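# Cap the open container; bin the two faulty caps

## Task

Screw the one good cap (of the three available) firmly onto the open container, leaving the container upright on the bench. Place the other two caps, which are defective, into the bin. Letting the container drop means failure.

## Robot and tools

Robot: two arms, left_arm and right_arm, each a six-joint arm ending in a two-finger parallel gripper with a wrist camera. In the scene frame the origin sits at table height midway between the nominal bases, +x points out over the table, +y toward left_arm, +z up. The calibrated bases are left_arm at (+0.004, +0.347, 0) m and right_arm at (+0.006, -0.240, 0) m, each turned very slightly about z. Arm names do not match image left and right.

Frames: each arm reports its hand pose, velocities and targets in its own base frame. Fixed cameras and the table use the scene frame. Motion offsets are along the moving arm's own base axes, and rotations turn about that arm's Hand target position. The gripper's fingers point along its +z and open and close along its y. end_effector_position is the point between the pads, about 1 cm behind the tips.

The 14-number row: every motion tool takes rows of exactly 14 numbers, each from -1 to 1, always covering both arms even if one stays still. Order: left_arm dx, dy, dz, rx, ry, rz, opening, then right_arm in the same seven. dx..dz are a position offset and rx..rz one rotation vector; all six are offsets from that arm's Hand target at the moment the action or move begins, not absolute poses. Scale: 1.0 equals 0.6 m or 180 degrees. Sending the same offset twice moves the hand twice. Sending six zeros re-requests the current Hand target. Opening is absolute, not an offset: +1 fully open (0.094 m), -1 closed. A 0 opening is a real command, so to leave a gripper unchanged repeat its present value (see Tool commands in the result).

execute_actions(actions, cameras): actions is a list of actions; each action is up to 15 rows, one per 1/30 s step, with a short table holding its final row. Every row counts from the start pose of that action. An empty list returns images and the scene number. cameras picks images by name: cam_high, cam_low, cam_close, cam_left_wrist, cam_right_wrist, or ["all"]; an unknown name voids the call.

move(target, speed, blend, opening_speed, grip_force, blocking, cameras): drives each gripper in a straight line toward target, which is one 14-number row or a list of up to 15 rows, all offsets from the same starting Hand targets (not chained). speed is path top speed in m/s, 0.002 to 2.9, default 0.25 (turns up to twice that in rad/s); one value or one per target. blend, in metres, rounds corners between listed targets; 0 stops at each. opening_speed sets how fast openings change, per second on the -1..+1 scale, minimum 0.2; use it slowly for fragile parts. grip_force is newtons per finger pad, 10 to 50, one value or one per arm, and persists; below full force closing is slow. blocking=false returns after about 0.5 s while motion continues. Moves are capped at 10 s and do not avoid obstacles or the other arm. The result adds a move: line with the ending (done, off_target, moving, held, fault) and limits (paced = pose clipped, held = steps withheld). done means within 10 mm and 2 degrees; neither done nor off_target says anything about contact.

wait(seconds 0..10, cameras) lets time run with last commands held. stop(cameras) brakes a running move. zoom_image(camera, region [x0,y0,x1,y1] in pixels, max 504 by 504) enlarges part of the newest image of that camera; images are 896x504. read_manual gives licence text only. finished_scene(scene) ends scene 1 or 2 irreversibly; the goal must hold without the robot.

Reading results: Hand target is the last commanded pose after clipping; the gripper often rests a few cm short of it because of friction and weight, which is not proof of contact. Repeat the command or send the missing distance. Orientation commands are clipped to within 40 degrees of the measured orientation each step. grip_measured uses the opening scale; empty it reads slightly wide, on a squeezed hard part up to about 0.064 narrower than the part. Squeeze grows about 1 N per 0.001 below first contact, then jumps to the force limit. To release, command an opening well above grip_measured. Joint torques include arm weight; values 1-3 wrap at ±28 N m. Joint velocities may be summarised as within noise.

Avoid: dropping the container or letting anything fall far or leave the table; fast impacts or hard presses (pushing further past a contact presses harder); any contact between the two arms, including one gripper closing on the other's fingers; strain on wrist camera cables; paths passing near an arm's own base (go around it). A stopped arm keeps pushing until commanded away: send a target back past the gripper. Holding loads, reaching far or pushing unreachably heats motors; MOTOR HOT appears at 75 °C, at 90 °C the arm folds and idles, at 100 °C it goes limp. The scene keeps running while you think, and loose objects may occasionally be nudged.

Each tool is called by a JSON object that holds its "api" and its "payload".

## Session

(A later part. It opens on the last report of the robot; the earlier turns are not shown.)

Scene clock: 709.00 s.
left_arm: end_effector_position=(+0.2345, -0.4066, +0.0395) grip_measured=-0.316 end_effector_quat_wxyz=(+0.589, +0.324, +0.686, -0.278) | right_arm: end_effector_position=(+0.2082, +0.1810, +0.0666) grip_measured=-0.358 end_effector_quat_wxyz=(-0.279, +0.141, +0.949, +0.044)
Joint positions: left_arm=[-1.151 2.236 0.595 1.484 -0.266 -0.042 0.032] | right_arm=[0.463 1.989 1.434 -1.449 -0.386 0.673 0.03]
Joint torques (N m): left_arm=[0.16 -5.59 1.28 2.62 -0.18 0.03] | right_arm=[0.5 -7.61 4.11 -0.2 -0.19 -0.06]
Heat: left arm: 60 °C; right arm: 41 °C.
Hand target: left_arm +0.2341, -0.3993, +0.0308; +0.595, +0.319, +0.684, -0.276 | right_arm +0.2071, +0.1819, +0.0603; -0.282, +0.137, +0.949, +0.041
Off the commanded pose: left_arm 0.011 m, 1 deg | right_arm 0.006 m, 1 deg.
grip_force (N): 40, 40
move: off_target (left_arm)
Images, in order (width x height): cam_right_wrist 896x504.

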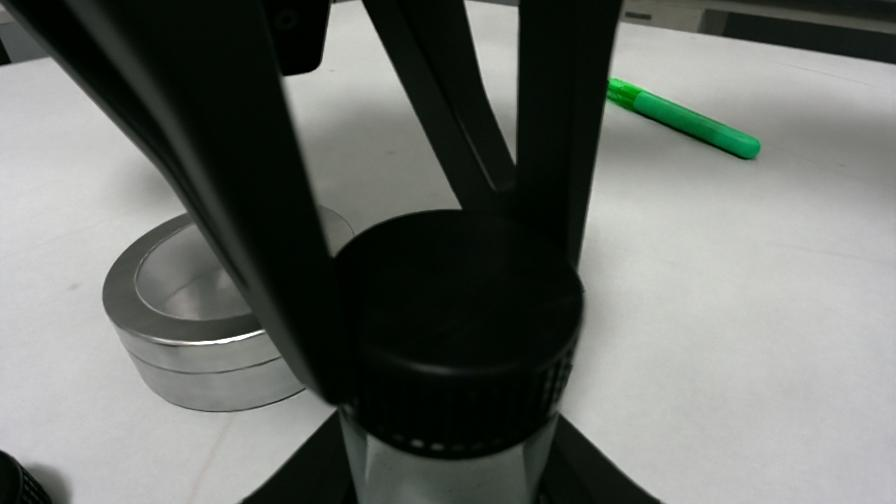

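{"api": "move", "payload": {"target": [[0,0,0,0,0,0,-0.42, 0.0025,-0.0043,-0.0125,0,0,-0.3833,-0.44],[0,0,0,0,0,0,-0.42, 0.0025,-0.0043,0.0075,0,0,-0.3833,0.0],[0,0,0,0,0,0,-0.42, 0,0,0.0265,0,0,0,0.0],[0,0,0,0,0,0,-0.42, 0,0,-0.001,0,0,0,0.0],[0,0,0,0,0,0,-0.42, 0,0,-0.001,0,0,0,-0.44]], "speed": [0.3,0.3,0.4,0.3,0.3], "cameras": ["cam_right_wrist"]}}

{"api": "move", "payload": {"target": [0,0,0,0,0,0,-0.42, 0.0025,-0.0043,-0.0117,0,0,-0.3833,-0.44], "speed": 0.3, "cameras": ["cam_right_wrist"]}}

Scene clock: 716.80 s.
left_arm: end_effector_position=(+0.2345, -0.4066, +0.0395) grip_measured=-0.316 end_effector_quat_wxyz=(+0.589, +0.324, +0.686, -0.278) | right_arm: end_effector_position=(+0.2085, +0.1812, +0.0661) grip_measured=-0.357 end_effector_quat_wxyz=(-0.278, +0.141, +0.949, +0.045)
Joint positions: left_arm=[-1.151 2.236 0.595 1.484 -0.266 -0.042 0.032] | right_arm=[0.463 1.99 1.434 -1.447 -0.386 0.673 0.03]
Joint torques (N m): left_arm=[0.14 -5.59 1.29 2.61 -0.18 0.03] | right_arm=[0.46 -7.6 4.11 -0.19 -0.2 -0.04]
Heat: left arm: 60 °C; right arm: 41 °C.
Hand target: left_arm +0.2341, -0.3993, +0.0308; +0.595, +0.319, +0.684, -0.276 | right_arm +0.2072, +0.1819, +0.0598; -0.282, +0.137, +0.949, +0.041
Off the commanded pose: left_arm 0.011 m, 1 deg | right_arm 0.007 m, 1 deg.
grip_force (N): 40, 40
move: off_target (left_arm)
Images, in order (width x height): cam_right_wrist 896x504.

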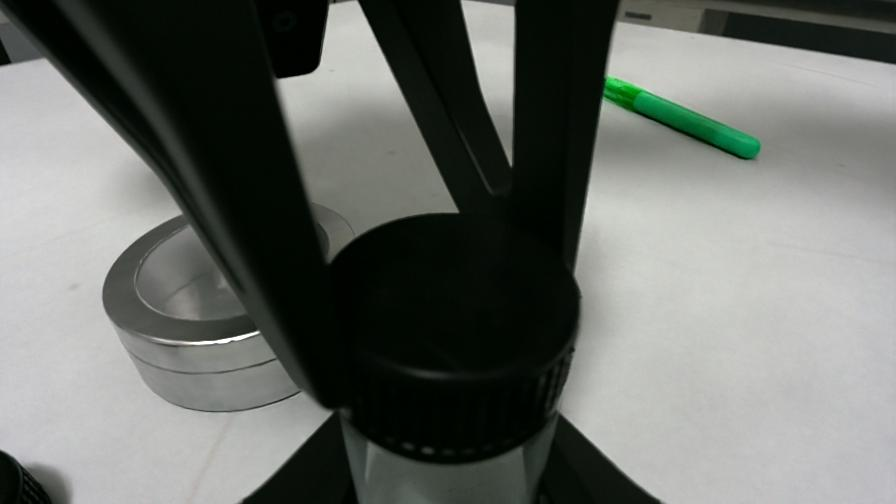

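Scene clock: 719.57 s.
left_arm: end_effector_position=(+0.2321, -0.4085, +0.0394) grip_measured=-0.316 end_effector_quat_wxyz=(+0.587, +0.330, +0.683, -0.283) | right_arm: end_effector_position=(+0.2044, +0.1856, +0.0622) grip_measured=-0.358 end_effector_quat_wxyz=(-0.234, +0.625, +0.717, +0.204)
Joint positions: left_arm=[-1.151 2.236 0.595 1.484 -0.249 -0.039 0.032] | right_arm=[0.347 1.467 0.802 -0.753 -0.615 1.83 0.03]
Joint torques (N m): left_arm=[0.2 -5.64 1.29 2.61 -0.35 0] | right_arm=[0.47 -5.2 3.67 0.98 0.31 0.75]
Heat: left arm: 60 °C; right arm: 41 °C.
Hand target: left_arm +0.2341, -0.3993, +0.0308; +0.595, +0.319, +0.684, -0.276 | right_arm +0.2087, +0.1794, +0.0528; -0.209, +0.650, +0.704, +0.193
Off the commanded pose: left_arm 0.013 m, 2 deg | right_arm 0.012 m, 4 deg.
grip_force (N): 40, 40
move: off_target (left_arm, right_arm)
Images, in order (width x height): cam_right_wrist 896x504.

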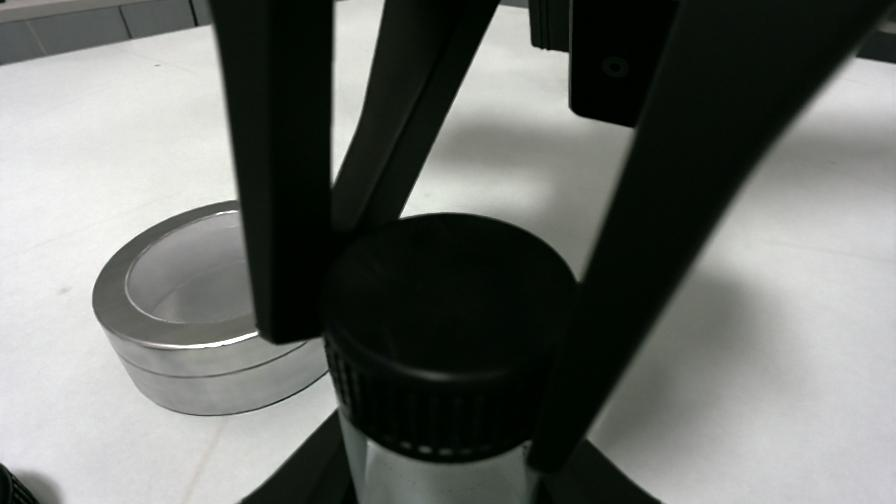

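{"api": "move", "payload": {"target": [[0,0,0,0,0,0,-0.42, 0,0,0.02,0,0,0,0.0],[0,0,0,0,0,0,-0.42, -0.0025,0.0043,0.0385,0,0,0.3833,0.0],[0,0,0,0,0,0,-0.42, -0.0025,0.0043,0.011,0,0,0.3833,0.0],[0,0,0,0,0,0,-0.42, -0.0025,0.0043,0.011,0,0,0.3833,-0.44]], "speed": [0.15,0.35,0.3,0.3], "cameras": ["cam_right_wrist"]}}

Scene clock: 724.67 s.
left_arm: end_effector_position=(+0.2335, -0.4074, +0.0394) grip_measured=-0.316 end_effector_quat_wxyz=(+0.588, +0.327, +0.685, -0.280) | right_arm: end_effector_position=(+0.2083, +0.1809, +0.0655) grip_measured=-0.357 end_effector_quat_wxyz=(-0.279, +0.141, +0.949, +0.044)
Joint positions: left_arm=[-1.151 2.236 0.595 1.484 -0.259 -0.039 0.032] | right_arm=[0.463 1.99 1.432 -1.446 -0.386 0.673 0.03]
Joint torques (N m): left_arm=[0.16 -5.59 1.29 2.62 -0.26 0] | right_arm=[0.51 -7.58 4.21 -0.21 -0.19 -0.05]
Heat: left arm: 61 °C; right arm: 41 °C.
Hand target: left_arm +0.2341, -0.3993, +0.0308; +0.595, +0.319, +0.684, -0.276 | right_arm +0.2072, +0.1819, +0.0594; -0.282, +0.137, +0.949, +0.041
Off the commanded pose: left_arm 0.012 m, 1 deg | right_arm 0.006 m, 1 deg.
grip_force (N): 40, 40
move: off_target (left_arm)
Images, in order (width x height): cam_right_wrist 896x504.

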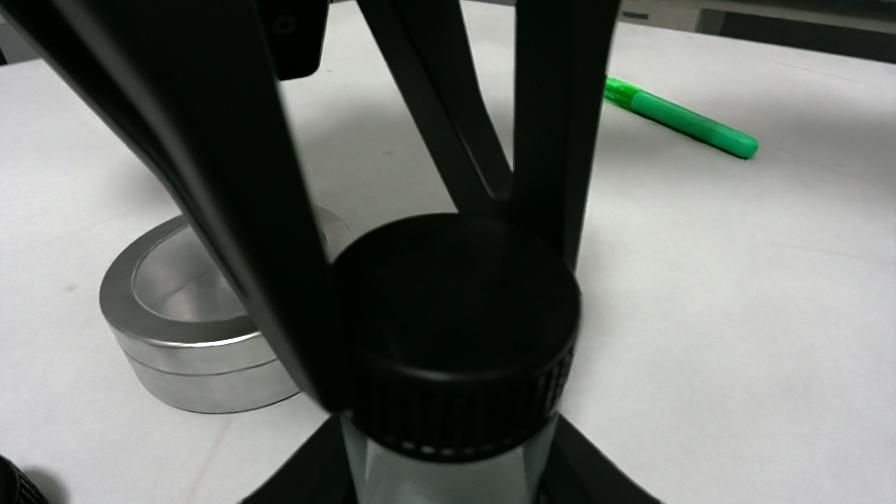

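{"api": "move", "payload": {"target": [0,0,0,0,0,0,-0.42, 0.0012,-0.002,-0.007,0,0,-0.2,-0.44], "speed": 0.3, "cameras": ["cam_right_wrist","cam_left_wrist"]}}

Scene clock: 726.90 s.
left_arm: end_effector_position=(+0.2319, -0.4087, +0.0394) grip_measured=-0.316 end_effector_quat_wxyz=(+0.586, +0.331, +0.683, -0.283) | right_arm: end_effector_position=(+0.2024, +0.1834, +0.0628) grip_measured=-0.357 end_effector_quat_wxyz=(-0.272, +0.399, +0.867, +0.127)
Joint positions: left_arm=[-1.151 2.236 0.595 1.484 -0.247 -0.038 0.032] | right_arm=[0.367 1.77 1.129 -1.155 -0.571 1.164 0.03]
Joint torques (N m): left_arm=[0.2 -5.6 1.28 2.61 -0.37 -0.02] | right_arm=[-0.54 -7.77 2.84 0.54 -0.11 0.71]
Heat: left arm: 61 °C; right arm: 41 °C.
Hand target: left_arm +0.2341, -0.3993, +0.0308; +0.595, +0.319, +0.684, -0.276 | right_arm +0.2079, +0.1807, +0.0552; -0.255, +0.423, +0.860, +0.126
Off the commanded pose: left_arm 0.013 m, 2 deg | right_arm 0.010 m, 3 deg.
grip_force (N): 40, 40
move: off_target (left_arm, right_arm)
Images, in order (width x height): cam_left_wrist 896x504, cam_right_wrist 896x504.

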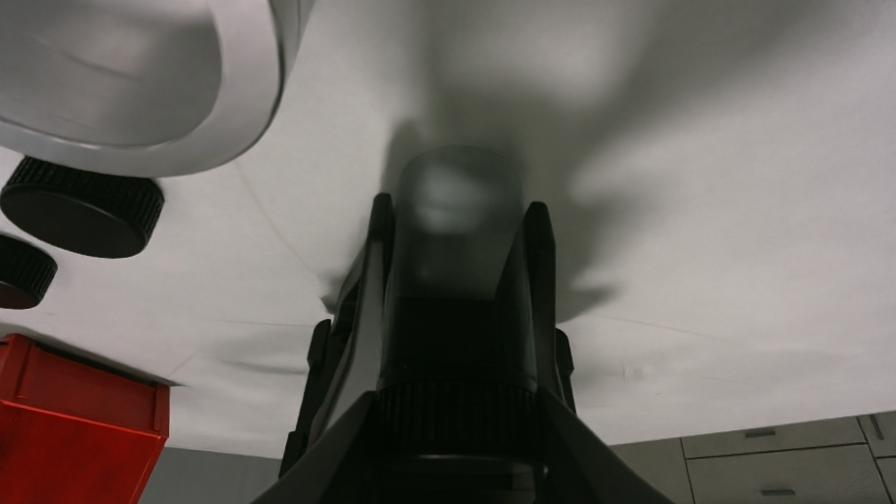

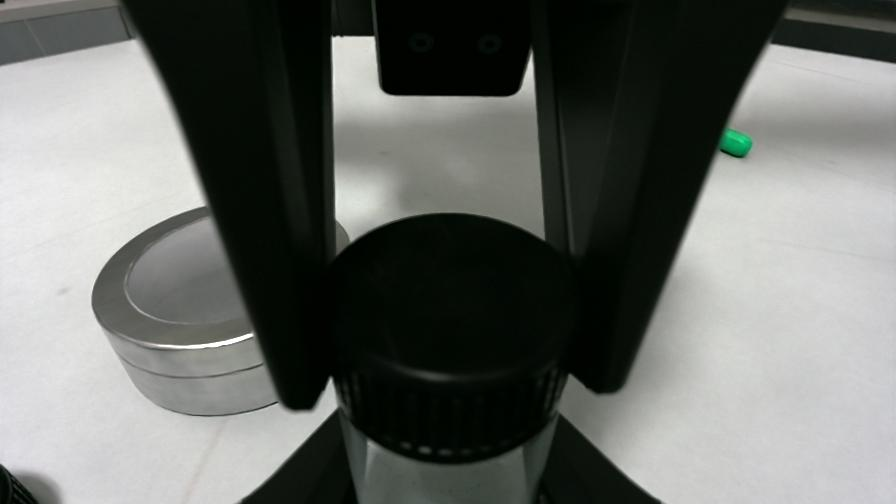

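{"api": "move", "payload": {"target": [[0,0,0,0,0,0,-0.42, -0.006,0.003,0.010,0,0,0.015,-0.44],[0,0,0,0,0,0,-0.42, -0.004,0.001,0.0127,0,0,0.0,0.05],[0,0,0,0,0,0,-0.42, -0.004,0.001,0.05,0,0,0,0.05],[0,0,0,0,0,0,-0.42, 0.0,-0.05,0.20,0,0,0,0.05]], "speed": [0.15,0.15,0.15,0.3], "blend": [0,0,0.01,0], "cameras": ["cam_right_wrist","cam_close"]}}

Scene clock: 730.67 s.
left_arm: end_effector_position=(+0.2333, -0.4076, +0.0394) grip_measured=-0.316 end_effector_quat_wxyz=(+0.588, +0.328, +0.684, -0.280) | right_arm: end_effector_position=(+0.2087, +0.1539, +0.1633) grip_measured=+0.047 end_effector_quat_wxyz=(-0.254, +0.431, +0.856, +0.130)
Joint positions: left_arm=[-1.151 2.236 0.595 1.484 -0.257 -0.038 0.032] | right_arm=[0.268 1.65 1.413 -1.562 -0.536 1.137 0.049]
Joint torques (N m): left_arm=[0.2 -5.6 1.28 2.6 -0.28 0] | right_arm=[-0.61 -9.18 6.74 -0.15 -0.23 -0.02]
Heat: left arm: 61 °C; right arm: 41 °C.
Hand target: left_arm +0.2341, -0.3993, +0.0308; +0.595, +0.319, +0.684, -0.276 | right_arm +0.2080, +0.1507, +0.1751; -0.256, +0.423, +0.860, +0.126
Off the commanded pose: left_arm 0.012 m, 1 deg | right_arm 0.012 m, 1 deg.
joint sent to its limit (right arm) — joint 4 (wrist pitch), lower limit. The joint targets still meet the commanded pose.
grip_force (N): 40, 40
move: off_target (left_arm, right_arm); target 2's new opening was sent with right_arm's hand 0.004 m and 3 deg from that target
Images, in order (width x height): cam_close 896x504, cam_right_wrist 896x504.

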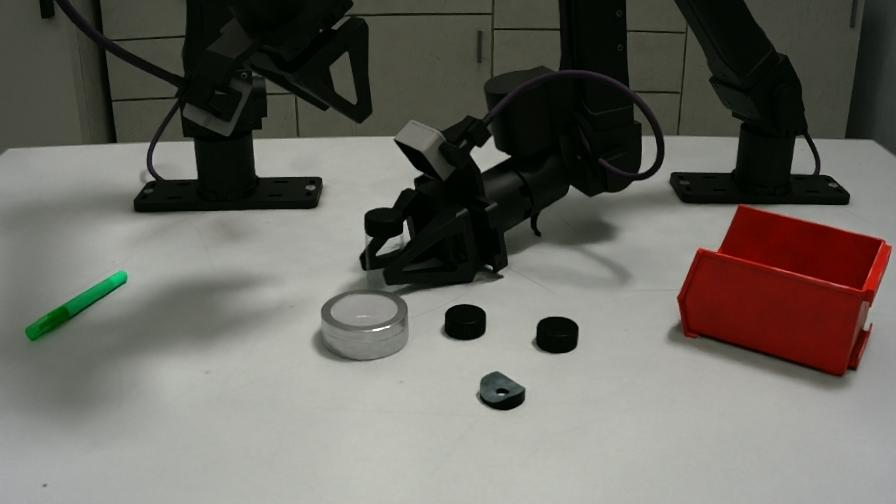

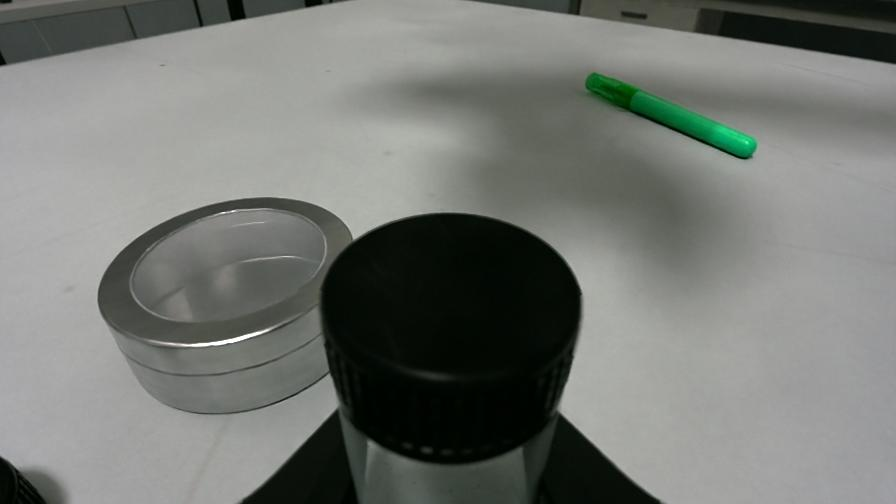

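{"api": "move", "payload": {"target": [-0.0013,-0.0138,0.0143,0,0,0,-0.42, 0.08,-0.167,0.04,0,0,0,0.05], "speed": [0.25], "cameras": ["cam_right_wrist","cam_close"]}}

Scene clock: 732.77 s.
left_arm: end_effector_position=(+0.2341, -0.4071, +0.0391) grip_measured=-0.316 end_effector_quat_wxyz=(+0.589, +0.323, +0.687, -0.276) | right_arm: end_effector_position=(+0.2558, +0.0521, +0.1838) grip_measured=+0.047 end_effector_quat_wxyz=(-0.131, +0.472, +0.852, +0.186)
Joint positions: left_arm=[-1.155 2.236 0.597 1.48 -0.273 -0.042 0.032] | right_arm=[-0.107 1.584 1.474 -1.567 -0.447 0.881 0.049]
Joint torques (N m): left_arm=[-0.73 -8.16 2.78 2.11 -0.24 0.01] | right_arm=[-0.02 -8.73 8.08 0.07 -0.23 -0.05]
Heat: left arm: 60 °C; right arm: 41 °C.
Hand target: left_arm +0.2333, -0.4076, +0.0394; +0.595, +0.319, +0.684, -0.276 | right_arm +0.2560, +0.0505, +0.1991; -0.255, +0.423, +0.860, +0.126
Off the commanded pose: left_arm 0.001 m, 1 deg | right_arm 0.015 m, 17 deg.
joint sent to its limit (right arm) — joint 4 (wrist pitch), lower limit. The joint targets are off in orientation, not in position.
grip_force (N): 40, 40
move: off_target (right_arm)
Images, in order (width x height): cam_close 896x504, cam_right_wrist 896x504.

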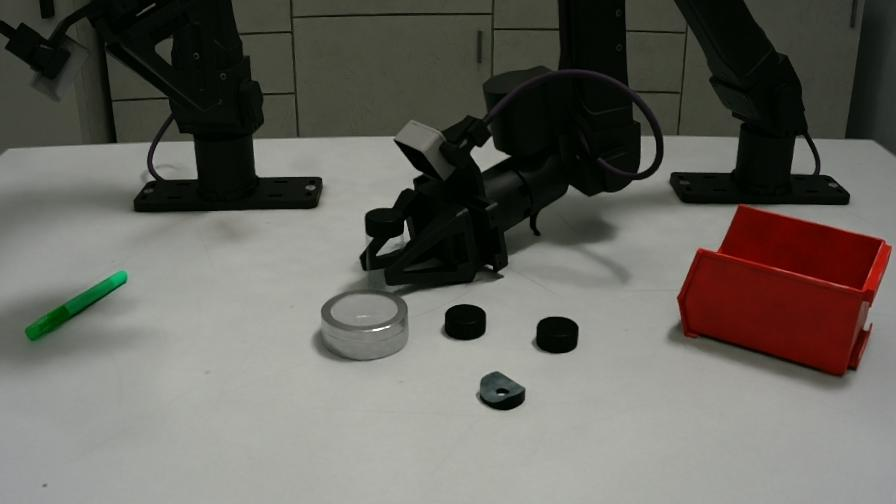

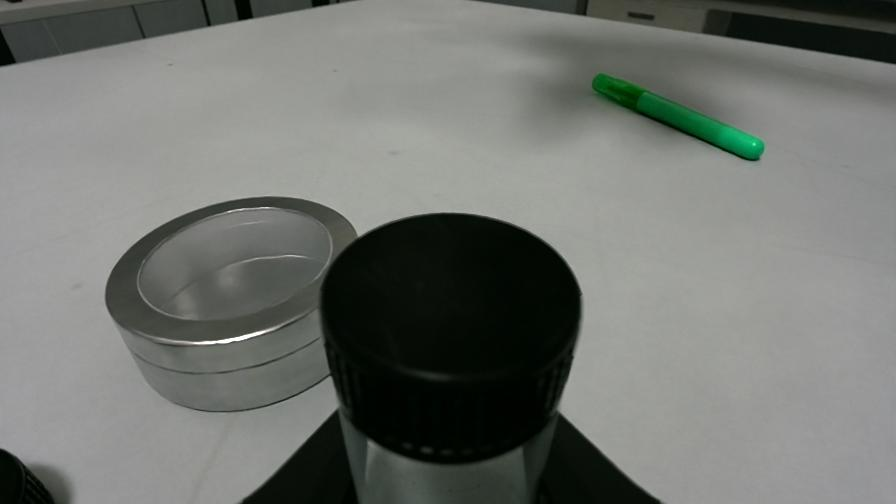

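{"api": "move", "payload": {"target": [[0,0,0,0,0,0,0.2, 0.0,0,0,0,0,-0.2,0.05]], "speed": 0.15, "opening_speed": 0.5, "cameras": ["cam_right_wrist","cam_close"]}}

Scene clock: 735.80 s.
left_arm: end_effector_position=(+0.2370, -0.4047, +0.0392) grip_measured=+0.197 end_effector_quat_wxyz=(+0.592, +0.315, +0.690, -0.271) | right_arm: end_effector_position=(+0.2626, +0.0493, +0.1925) grip_measured=+0.047 end_effector_quat_wxyz=(-0.190, +0.668, +0.691, +0.199)
Joint positions: left_arm=[-1.155 2.236 0.597 1.479 -0.294 -0.047 0.056] | right_arm=[-0.179 1.584 1.474 -1.567 -0.549 1.328 0.049]
Joint torques (N m): left_arm=[-0.76 -8.12 2.8 2.11 -0.04 0.08] | right_arm=[-0.65 -8.46 4.56 0.08 -0.47 0.12]
Heat: left arm: 60 °C; right arm: 42 °C.
Hand target: left_arm +0.2333, -0.4076, +0.0394; +0.595, +0.319, +0.684, -0.276 | right_arm +0.2559, +0.0505, +0.1991; -0.204, +0.668, +0.687, +0.199
Off the commanded pose: left_arm 0.005 m, 1 deg | right_arm 0.009 m, 2 deg.
joint sent to its limit (right arm) — joint 4 (wrist pitch), lower limit. The joint targets still meet the commanded pose.
grip_force (N): 40, 40
move: done
Images, in order (width x height): cam_close 896x504, cam_right_wrist 896x504.

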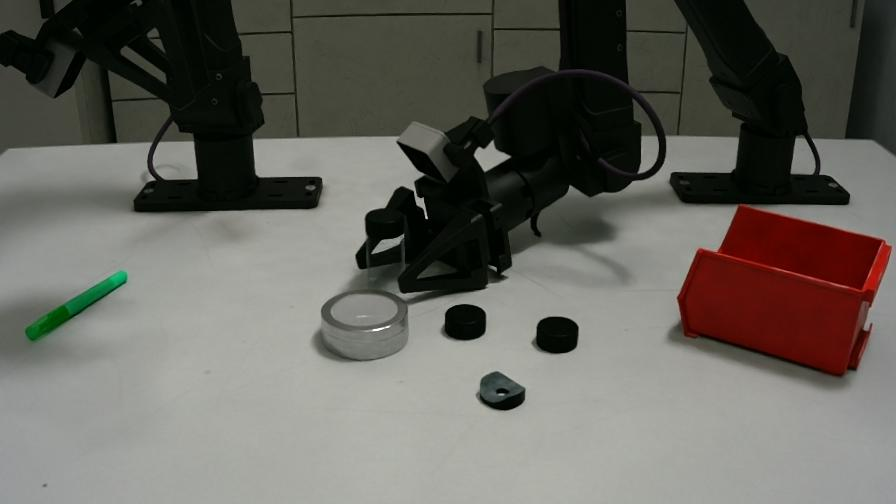

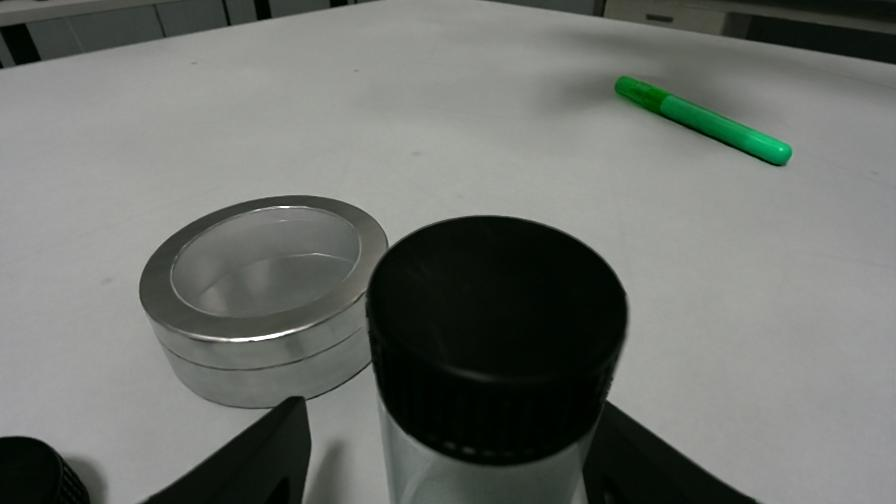

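{"api": "move", "payload": {"target": [[-0.0067,-0.0058,0,0,0,0,0.2, 0.0,0,0,0,0,0,0.05]], "speed": 0.05, "cameras": ["cam_right_wrist"]}}

Scene clock: 737.67 s.
left_arm: end_effector_position=(+0.2328, -0.4078, +0.0395) grip_measured=+0.197 end_effector_quat_wxyz=(+0.592, +0.318, +0.689, -0.273) | right_arm: end_effector_position=(+0.2626, +0.0493, +0.1926) grip_measured=+0.047 end_effector_quat_wxyz=(-0.190, +0.668, +0.691, +0.200)
Joint positions: left_arm=[-1.168 2.236 0.6 1.477 -0.3 -0.047 0.056] | right_arm=[-0.179 1.584 1.474 -1.567 -0.55 1.328 0.049]
Joint torques (N m): left_arm=[-1.09 -8.08 3.04 2.07 -0.15 0.05] | right_arm=[-0.72 -8.46 4.49 0.08 -0.47 0.1]
Heat: left arm: 60 °C; right arm: 42 °C.
Hand target: left_arm +0.2292, -0.4110, +0.0394; +0.595, +0.319, +0.684, -0.276 | right_arm +0.2559, +0.0505, +0.1991; -0.204, +0.669, +0.687, +0.199
Off the commanded pose: left_arm 0.005 m, 1 deg | right_arm 0.009 m, 2 deg.
joint sent to its limit (right arm) — joint 4 (wrist pitch), lower limit. The joint targets still meet the commanded pose.
grip_force (N): 40, 40
move: done
Images, in order (width x height): cam_right_wrist 896x504.

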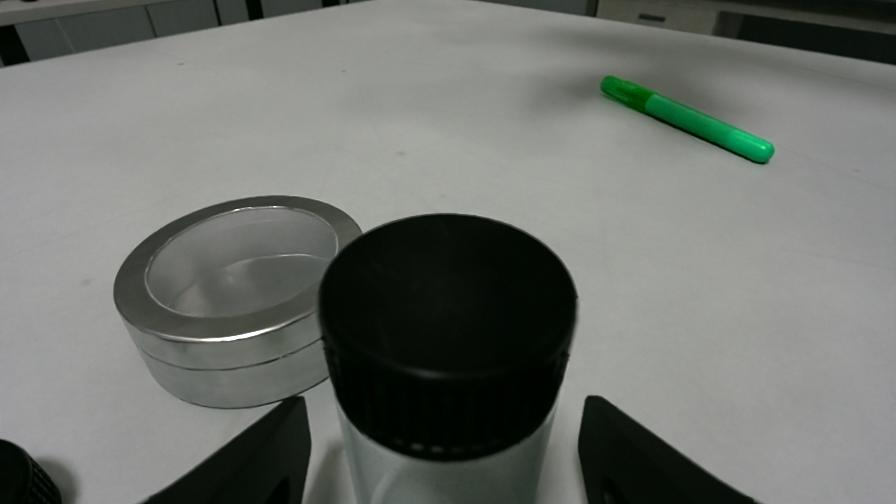

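{"api": "move", "payload": {"target": [[-0.08,0.095,0.0173,0,0,0,0.2, 0.0,0,0,0,0,0,0.05]], "speed": 0.1, "cameras": ["cam_right_wrist","cam_close"]}}

Scene clock: 739.27 s.
left_arm: end_effector_position=(+0.1826, -0.3549, +0.0318) grip_measured=+0.197 end_effector_quat_wxyz=(+0.559, +0.337, +0.714, -0.252) | right_arm: end_effector_position=(+0.2626, +0.0493, +0.1926) grip_measured=+0.047 end_effector_quat_wxyz=(-0.190, +0.668, +0.691, +0.200)
Joint positions: left_arm=[-1.273 2.093 0.334 1.486 -0.394 -0.089 0.056] | right_arm=[-0.179 1.584 1.474 -1.567 -0.55 1.328 0.049]
Joint torques (N m): left_arm=[-0.88 -7.34 0.53 2.8 -0.3 0.13] | right_arm=[-0.7 -8.44 4.53 0.09 -0.47 0.11]
Heat: left arm: 60 °C; right arm: 42 °C.
Hand target: left_arm +0.1813, -0.3541, +0.0498; +0.595, +0.319, +0.684, -0.276 | right_arm +0.2559, +0.0505, +0.1991; -0.204, +0.669, +0.687, +0.199
Off the commanded pose: left_arm 0.018 m, 6 deg | right_arm 0.009 m, 2 deg.
joint sent to its limit (left arm) — joint 4 (wrist pitch), upper limit. The joint targets still meet the commanded pose.
joint sent to its limit (right arm) — joint 4 (wrist pitch), lower limit. The joint targets still meet the commanded pose.
grip_force (N): 40, 40
move: off_target (left_arm)
Images, in order (width x height): cam_close 896x504, cam_right_wrist 896x504.

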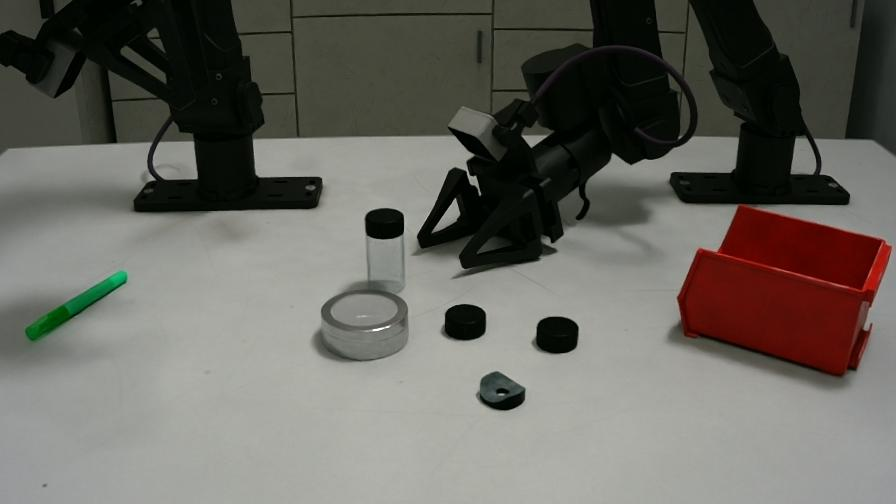

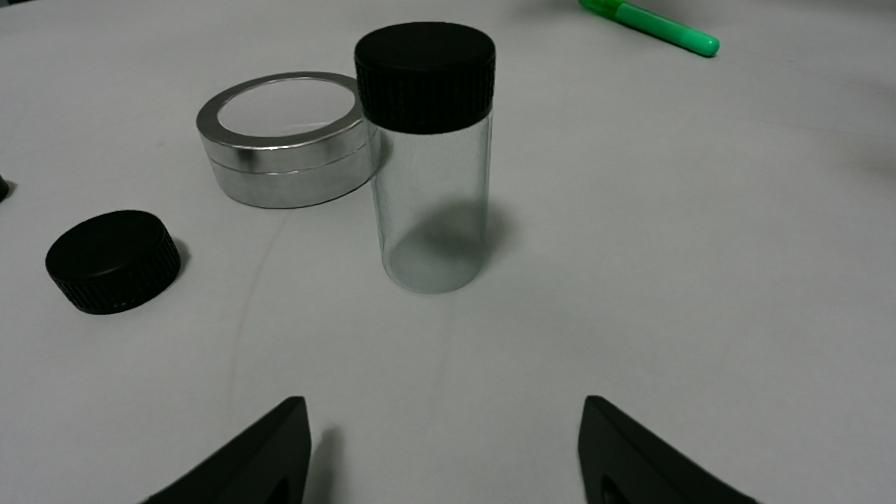

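{"api": "move", "payload": {"target": [[0.0145,0.0152,0.1337,0.161,0.162,0.023,0.2, 0,0,0,0,0,0,0.05],[0.2145,0.1485,0.1337,0.3218,0.3232,0.0458,0.2, 0,0,0,0,0,0,0.05]], "speed": 0.35, "blend": [0.03,0], "cameras": ["cam_right_wrist","cam_close"]}}

Scene clock: 744.00 s.
left_arm: end_effector_position=(+0.3091, -0.2629, +0.1353) grip_measured=+0.197 end_effector_quat_wxyz=(+0.009, +0.337, +0.941, -0.003) | right_arm: end_effector_position=(+0.2626, +0.0493, +0.1926) grip_measured=+0.047 end_effector_quat_wxyz=(-0.190, +0.668, +0.691, +0.200)
Joint positions: left_arm=[-0.708 2.093 2.006 -1.464 -0.001 -0.019 0.056] | right_arm=[-0.179 1.584 1.474 -1.567 -0.55 1.328 0.049]
Joint torques (N m): left_arm=[-0.21 -9.32 7.1 -0.01 -0.04 0.08] | right_arm=[-0.7 -8.4 4.51 0.08 -0.49 0.11]
Heat: left arm: 58 °C; right arm: 42 °C.
Hand target: left_arm +0.3099, -0.2649, +0.1299; +0.000, +0.342, +0.940, +0.000 | right_arm +0.2559, +0.0505, +0.1991; -0.204, +0.669, +0.687, +0.199
Off the commanded pose: left_arm 0.006 m, 1 deg | right_arm 0.009 m, 2 deg.
joint sent to its limit (right arm) — joint 4 (wrist pitch), lower limit. The joint targets still meet the commanded pose.
grip_force (N): 40, 40
move: done
Images, in order (width x height): cam_close 896x504, cam_right_wrist 896x504.

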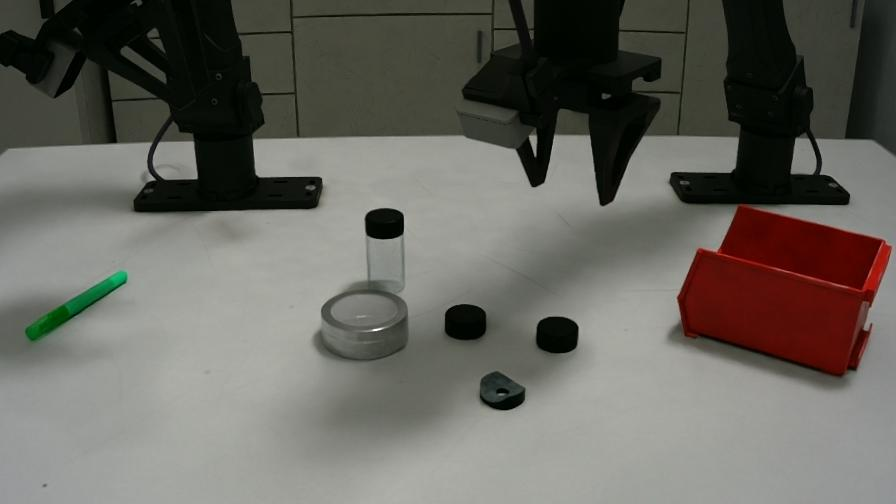

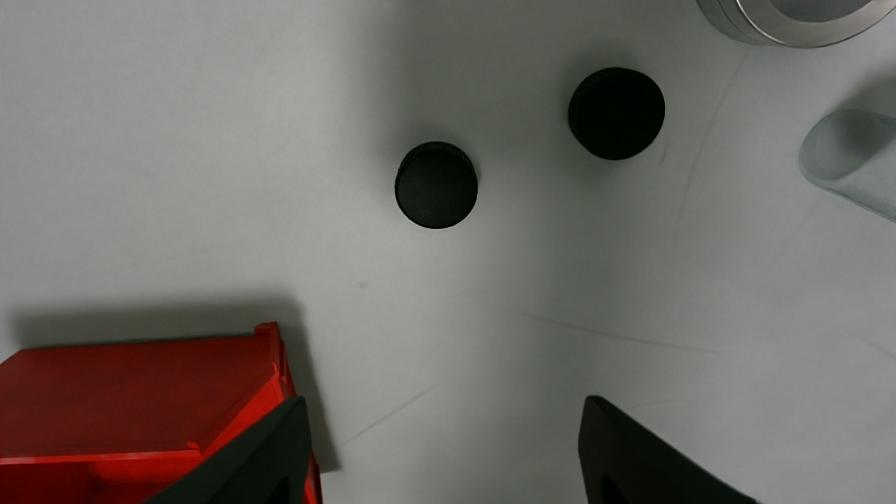

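{"api": "move", "payload": {"target": [0.0237,-0.0095,-0.115,0,0,0,0.2, 0,0,0,0,0,0,0.05], "speed": 0.2, "cameras": ["cam_right_wrist"]}}

Scene clock: 746.10 s.
left_arm: end_effector_position=(+0.3215, -0.2735, +0.0702) grip_measured=+0.197 end_effector_quat_wxyz=(+0.007, +0.343, +0.939, -0.002) | right_arm: end_effector_position=(+0.2626, +0.0493, +0.1926) grip_measured=+0.047 end_effector_quat_wxyz=(-0.190, +0.668, +0.691, +0.200)
Joint positions: left_arm=[-0.708 2.162 1.854 -1.249 -0.001 -0.007 0.056] | right_arm=[-0.179 1.584 1.474 -1.567 -0.55 1.328 0.049]
Joint torques (N m): left_arm=[0.85 -10.69 4.98 0.19 -0.05 0.07] | right_arm=[-0.7 -8.47 4.51 0.08 -0.48 0.09]
Heat: left arm: 57 °C; right arm: 43 °C.
Hand target: left_arm +0.3242, -0.2707, +0.0609; +0.000, +0.342, +0.940, +0.000 | right_arm +0.2559, +0.0505, +0.1991; -0.204, +0.669, +0.687, +0.199
Off the commanded pose: left_arm 0.010 m, 1 deg | right_arm 0.009 m, 2 deg.
joint sent to its limit (right arm) — joint 4 (wrist pitch), lower limit. The joint targets still meet the commanded pose.
grip_force (N): 40, 40
move: done
Images, in order (width x height): cam_right_wrist 896x504.

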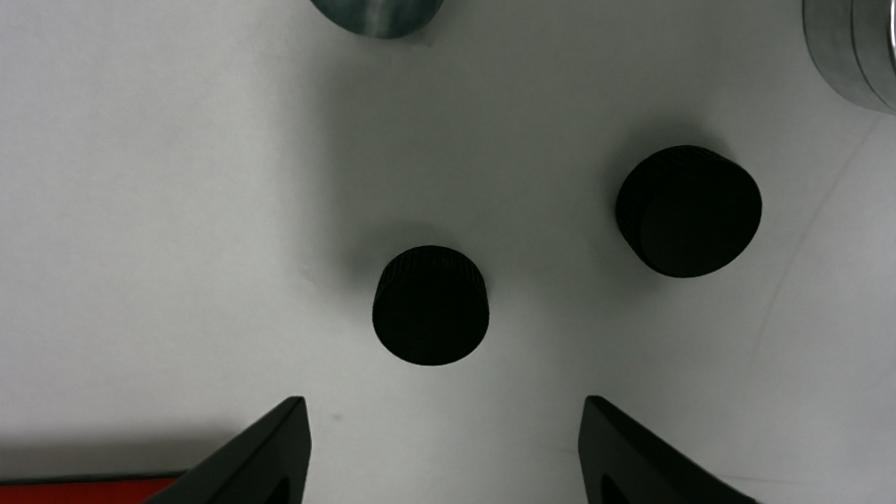

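{"api": "move", "payload": {"target": [0.0063,0.0012,-0.0725,0,0,0,0.2, 0,0,0,0,0,0,0.05], "speed": 0.12, "cameras": ["cam_right_wrist","cam_close"]}}

Scene clock: 747.90 s.
left_arm: end_effector_position=(+0.3277, -0.2738, +0.0306) grip_measured=+0.197 end_effector_quat_wxyz=(+0.011, +0.342, +0.940, -0.004) | right_arm: end_effector_position=(+0.2626, +0.0493, +0.1926) grip_measured=+0.047 end_effector_quat_wxyz=(-0.190, +0.668, +0.691, +0.200)
Joint positions: left_arm=[-0.699 2.196 1.749 -1.101 -0.001 0 0.056] | right_arm=[-0.179 1.584 1.474 -1.567 -0.55 1.328 0.049]
Joint torques (N m): left_arm=[0.69 -10.37 4.67 0.23 -0.05 0.08] | right_arm=[-0.73 -8.44 4.52 0.1 -0.48 0.1]
Heat: left arm: 56 °C; right arm: 43 °C.
Hand target: left_arm +0.3280, -0.2699, +0.0175; +0.000, +0.342, +0.940, +0.000 | right_arm +0.2559, +0.0505, +0.1991; -0.204, +0.669, +0.687, +0.199
Off the commanded pose: left_arm 0.014 m, 1 deg | right_arm 0.009 m, 2 deg.
joint sent to its limit (right arm) — joint 4 (wrist pitch), lower limit. The joint targets still meet the commanded pose.
grip_force (N): 40, 40
move: off_target (left_arm)
Images, in order (width x height): cam_close 896x504, cam_right_wrist 896x504.

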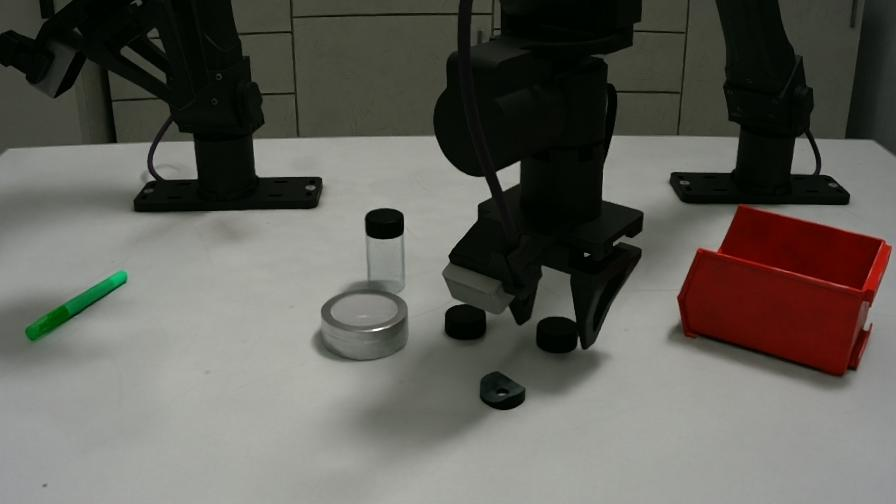

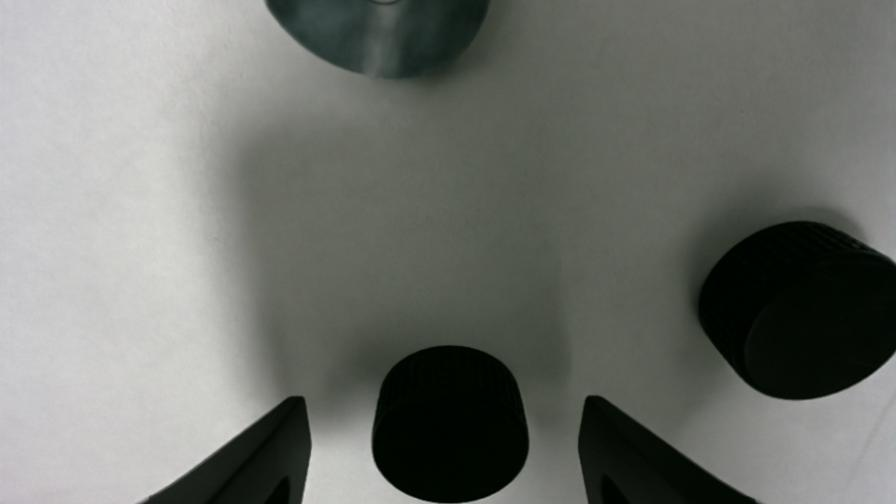

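{"api": "move", "payload": {"target": [-0.0025,0.001,-0.0133,0,0,0,0.2, 0,0,0,0,0,0,0.05], "speed": 0.08}}

Scene clock: 749.73 s.
left_arm: end_effector_position=(+0.3277, -0.2739, +0.0244) grip_measured=+0.197 end_effector_quat_wxyz=(+0.014, +0.342, +0.940, -0.005) | right_arm: end_effector_position=(+0.2626, +0.0493, +0.1926) grip_measured=+0.047 end_effector_quat_wxyz=(-0.190, +0.668, +0.691, +0.200)
Joint positions: left_arm=[-0.699 2.196 1.724 -1.07 -0.001 0 0.056] | right_arm=[-0.179 1.584 1.474 -1.567 -0.55 1.328 0.049]
Joint torques (N m): left_arm=[0.55 -10.18 4.29 0.24 -0.05 0.06] | right_arm=[-0.73 -8.42 4.51 0.09 -0.49 0.1]
Heat: left arm: 55 °C; right arm: 43 °C.
Hand target: left_arm +0.3265, -0.2693, +0.0095; +0.000, +0.342, +0.940, +0.000 | right_arm +0.2559, +0.0505, +0.1991; -0.204, +0.669, +0.687, +0.199
Off the commanded pose: left_arm 0.016 m, 2 deg | right_arm 0.009 m, 2 deg.
joint sent to its limit (right arm) — joint 4 (wrist pitch), lower limit. The joint targets still meet the commanded pose.
grip_force (N): 40, 40
move: off_target (left_arm)

{"api": "move", "payload": {"target": [[0,0,0.003,0,0,0,-0.42, 0,0,0,0,0,0,0.05],[0.0,0.0,0.18,0,0,0,-0.42, 0,0,0,0,0,0,0.05]], "speed": [0.1,0.2], "cameras": ["cam_right_wrist","cam_close"]}}

Scene clock: 752.73 s.
left_arm: end_effector_position=(+0.3243, -0.2710, +0.1115) grip_measured=-0.332 end_effector_quat_wxyz=(-0.004, +0.342, +0.940, +0.002) | right_arm: end_effector_position=(+0.2626, +0.0493, +0.1926) grip_measured=+0.047 end_effector_quat_wxyz=(-0.190, +0.668, +0.691, +0.200)
Joint positions: left_arm=[-0.699 2.196 2.072 -1.456 -0.001 0 0.031] | right_arm=[-0.179 1.584 1.474 -1.567 -0.55 1.328 0.049]
Joint torques (N m): left_arm=[0.61 -12.67 6.69 -0.09 -0.05 0.06] | right_arm=[-0.76 -8.44 4.51 0.07 -0.48 0.11]
Heat: left arm: 54 °C; right arm: 43 °C.
Hand target: left_arm +0.3266, -0.2693, +0.1174; +0.000, +0.342, +0.940, +0.000 | right_arm +0.2559, +0.0505, +0.1991; -0.204, +0.669, +0.687, +0.199
Off the commanded pose: left_arm 0.007 m, 1 deg | right_arm 0.009 m, 2 deg.
joint sent to its limit (right arm) — joint 4 (wrist pitch), lower limit. The joint targets still meet the commanded pose.
grip_force (N): 40, 40
move: done
Images, in order (width x height): cam_close 896x504, cam_right_wrist 896x504.

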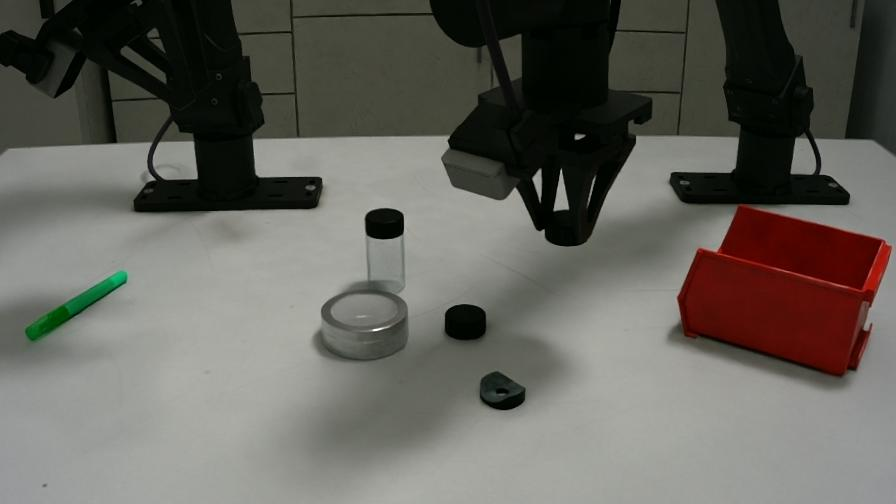

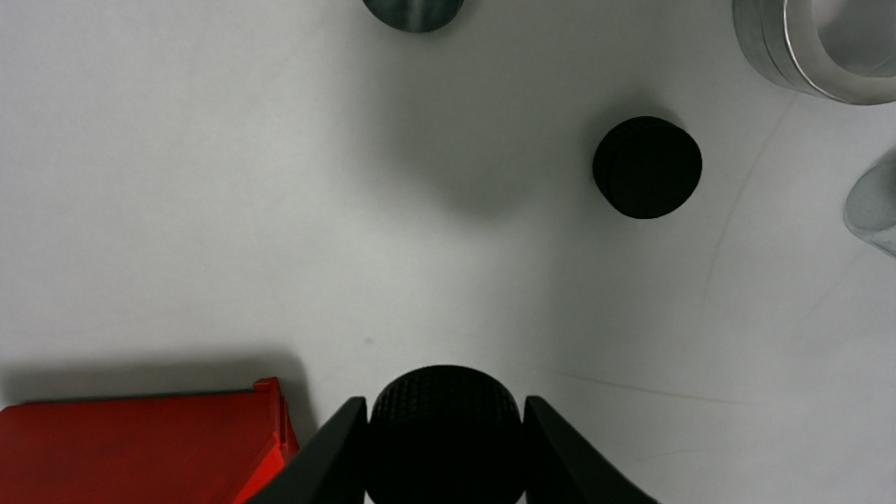

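{"api": "move", "payload": {"target": [[-0.0193,0.302,0.1377,0,0,0.053,-0.42, 0,0,0,0,0,0,0.05]], "speed": [0.3], "cameras": ["cam_right_wrist","cam_close","cam_low"]}}

Scene clock: 763.47 s.
left_arm: end_effector_position=(+0.3210, -0.0878, +0.2006) grip_measured=-0.332 end_effector_quat_wxyz=(+0.038, +0.256, +0.966, +0.001) | right_arm: end_effector_position=(+0.2626, +0.0493, +0.1926) grip_measured=+0.047 end_effector_quat_wxyz=(-0.190, +0.668, +0.691, +0.200)
Joint positions: left_arm=[-0.272 1.77 1.824 -1.548 -0.003 0.248 0.031] | right_arm=[-0.179 1.584 1.474 -1.567 -0.55 1.328 0.049]
Joint torques (N m): left_arm=[-0.39 -9.17 4.26 0.11 -0.03 0.1] | right_arm=[-0.7 -8.44 4.51 0.09 -0.48 0.1]
Heat: left arm: 50 °C; right arm: 44 °C.
Hand target: left_arm +0.3149, -0.0881, +0.2001; +0.000, +0.262, +0.965, +0.000 | right_arm +0.2559, +0.0505, +0.1991; -0.204, +0.669, +0.687, +0.199
Off the commanded pose: left_arm 0.006 m, 4 deg | right_arm 0.009 m, 2 deg.
joint sent to its limit (left arm) — joint 4 (wrist pitch), lower limit. The joint targets are off in orientation, not in position.
joint sent to its limit (right arm) — joint 4 (wrist pitch), lower limit. The joint targets still meet the commanded pose.
grip_force (N): 40, 40
move: off_target (left_arm)
Images, in order (width x height): cam_low 896x504, cam_close 896x504, cam_right_wrist 896x504.

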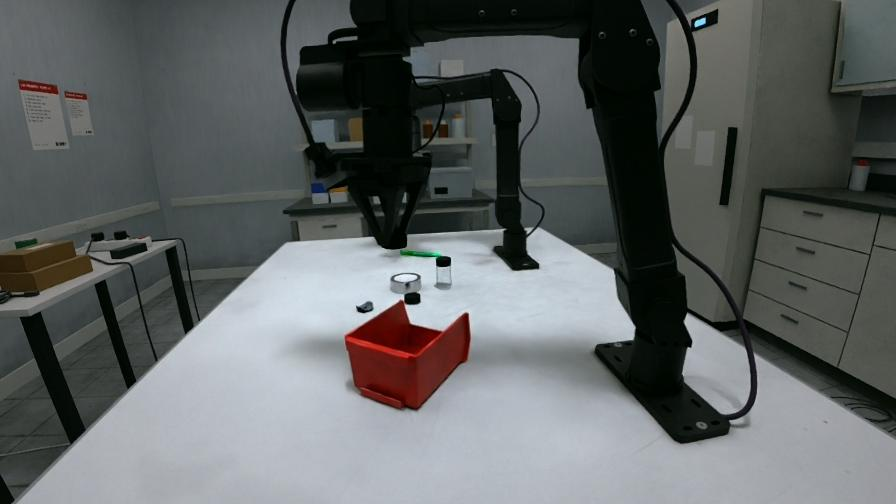

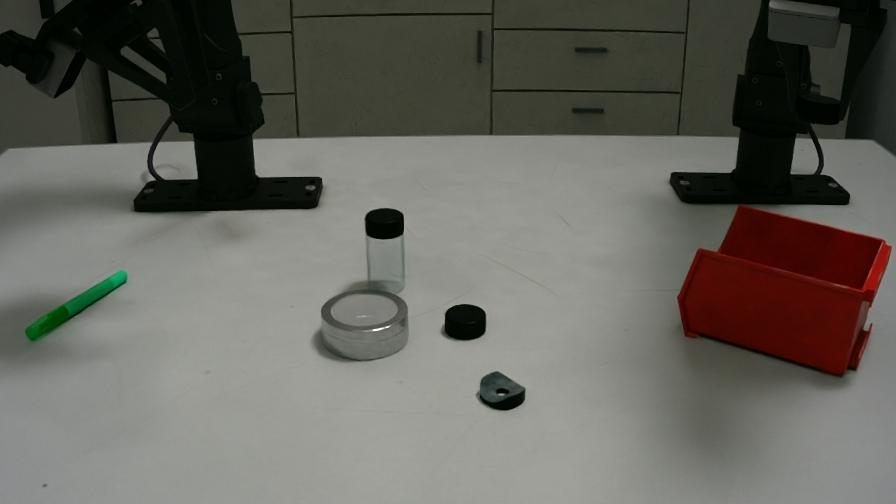

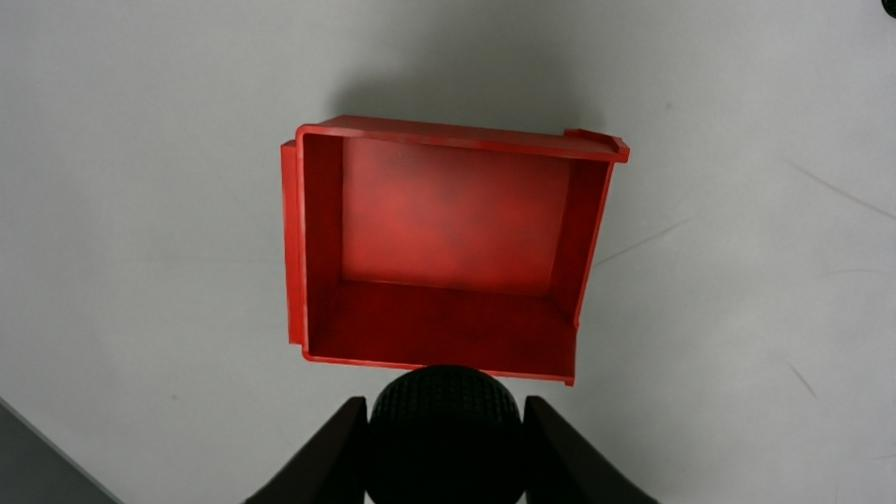

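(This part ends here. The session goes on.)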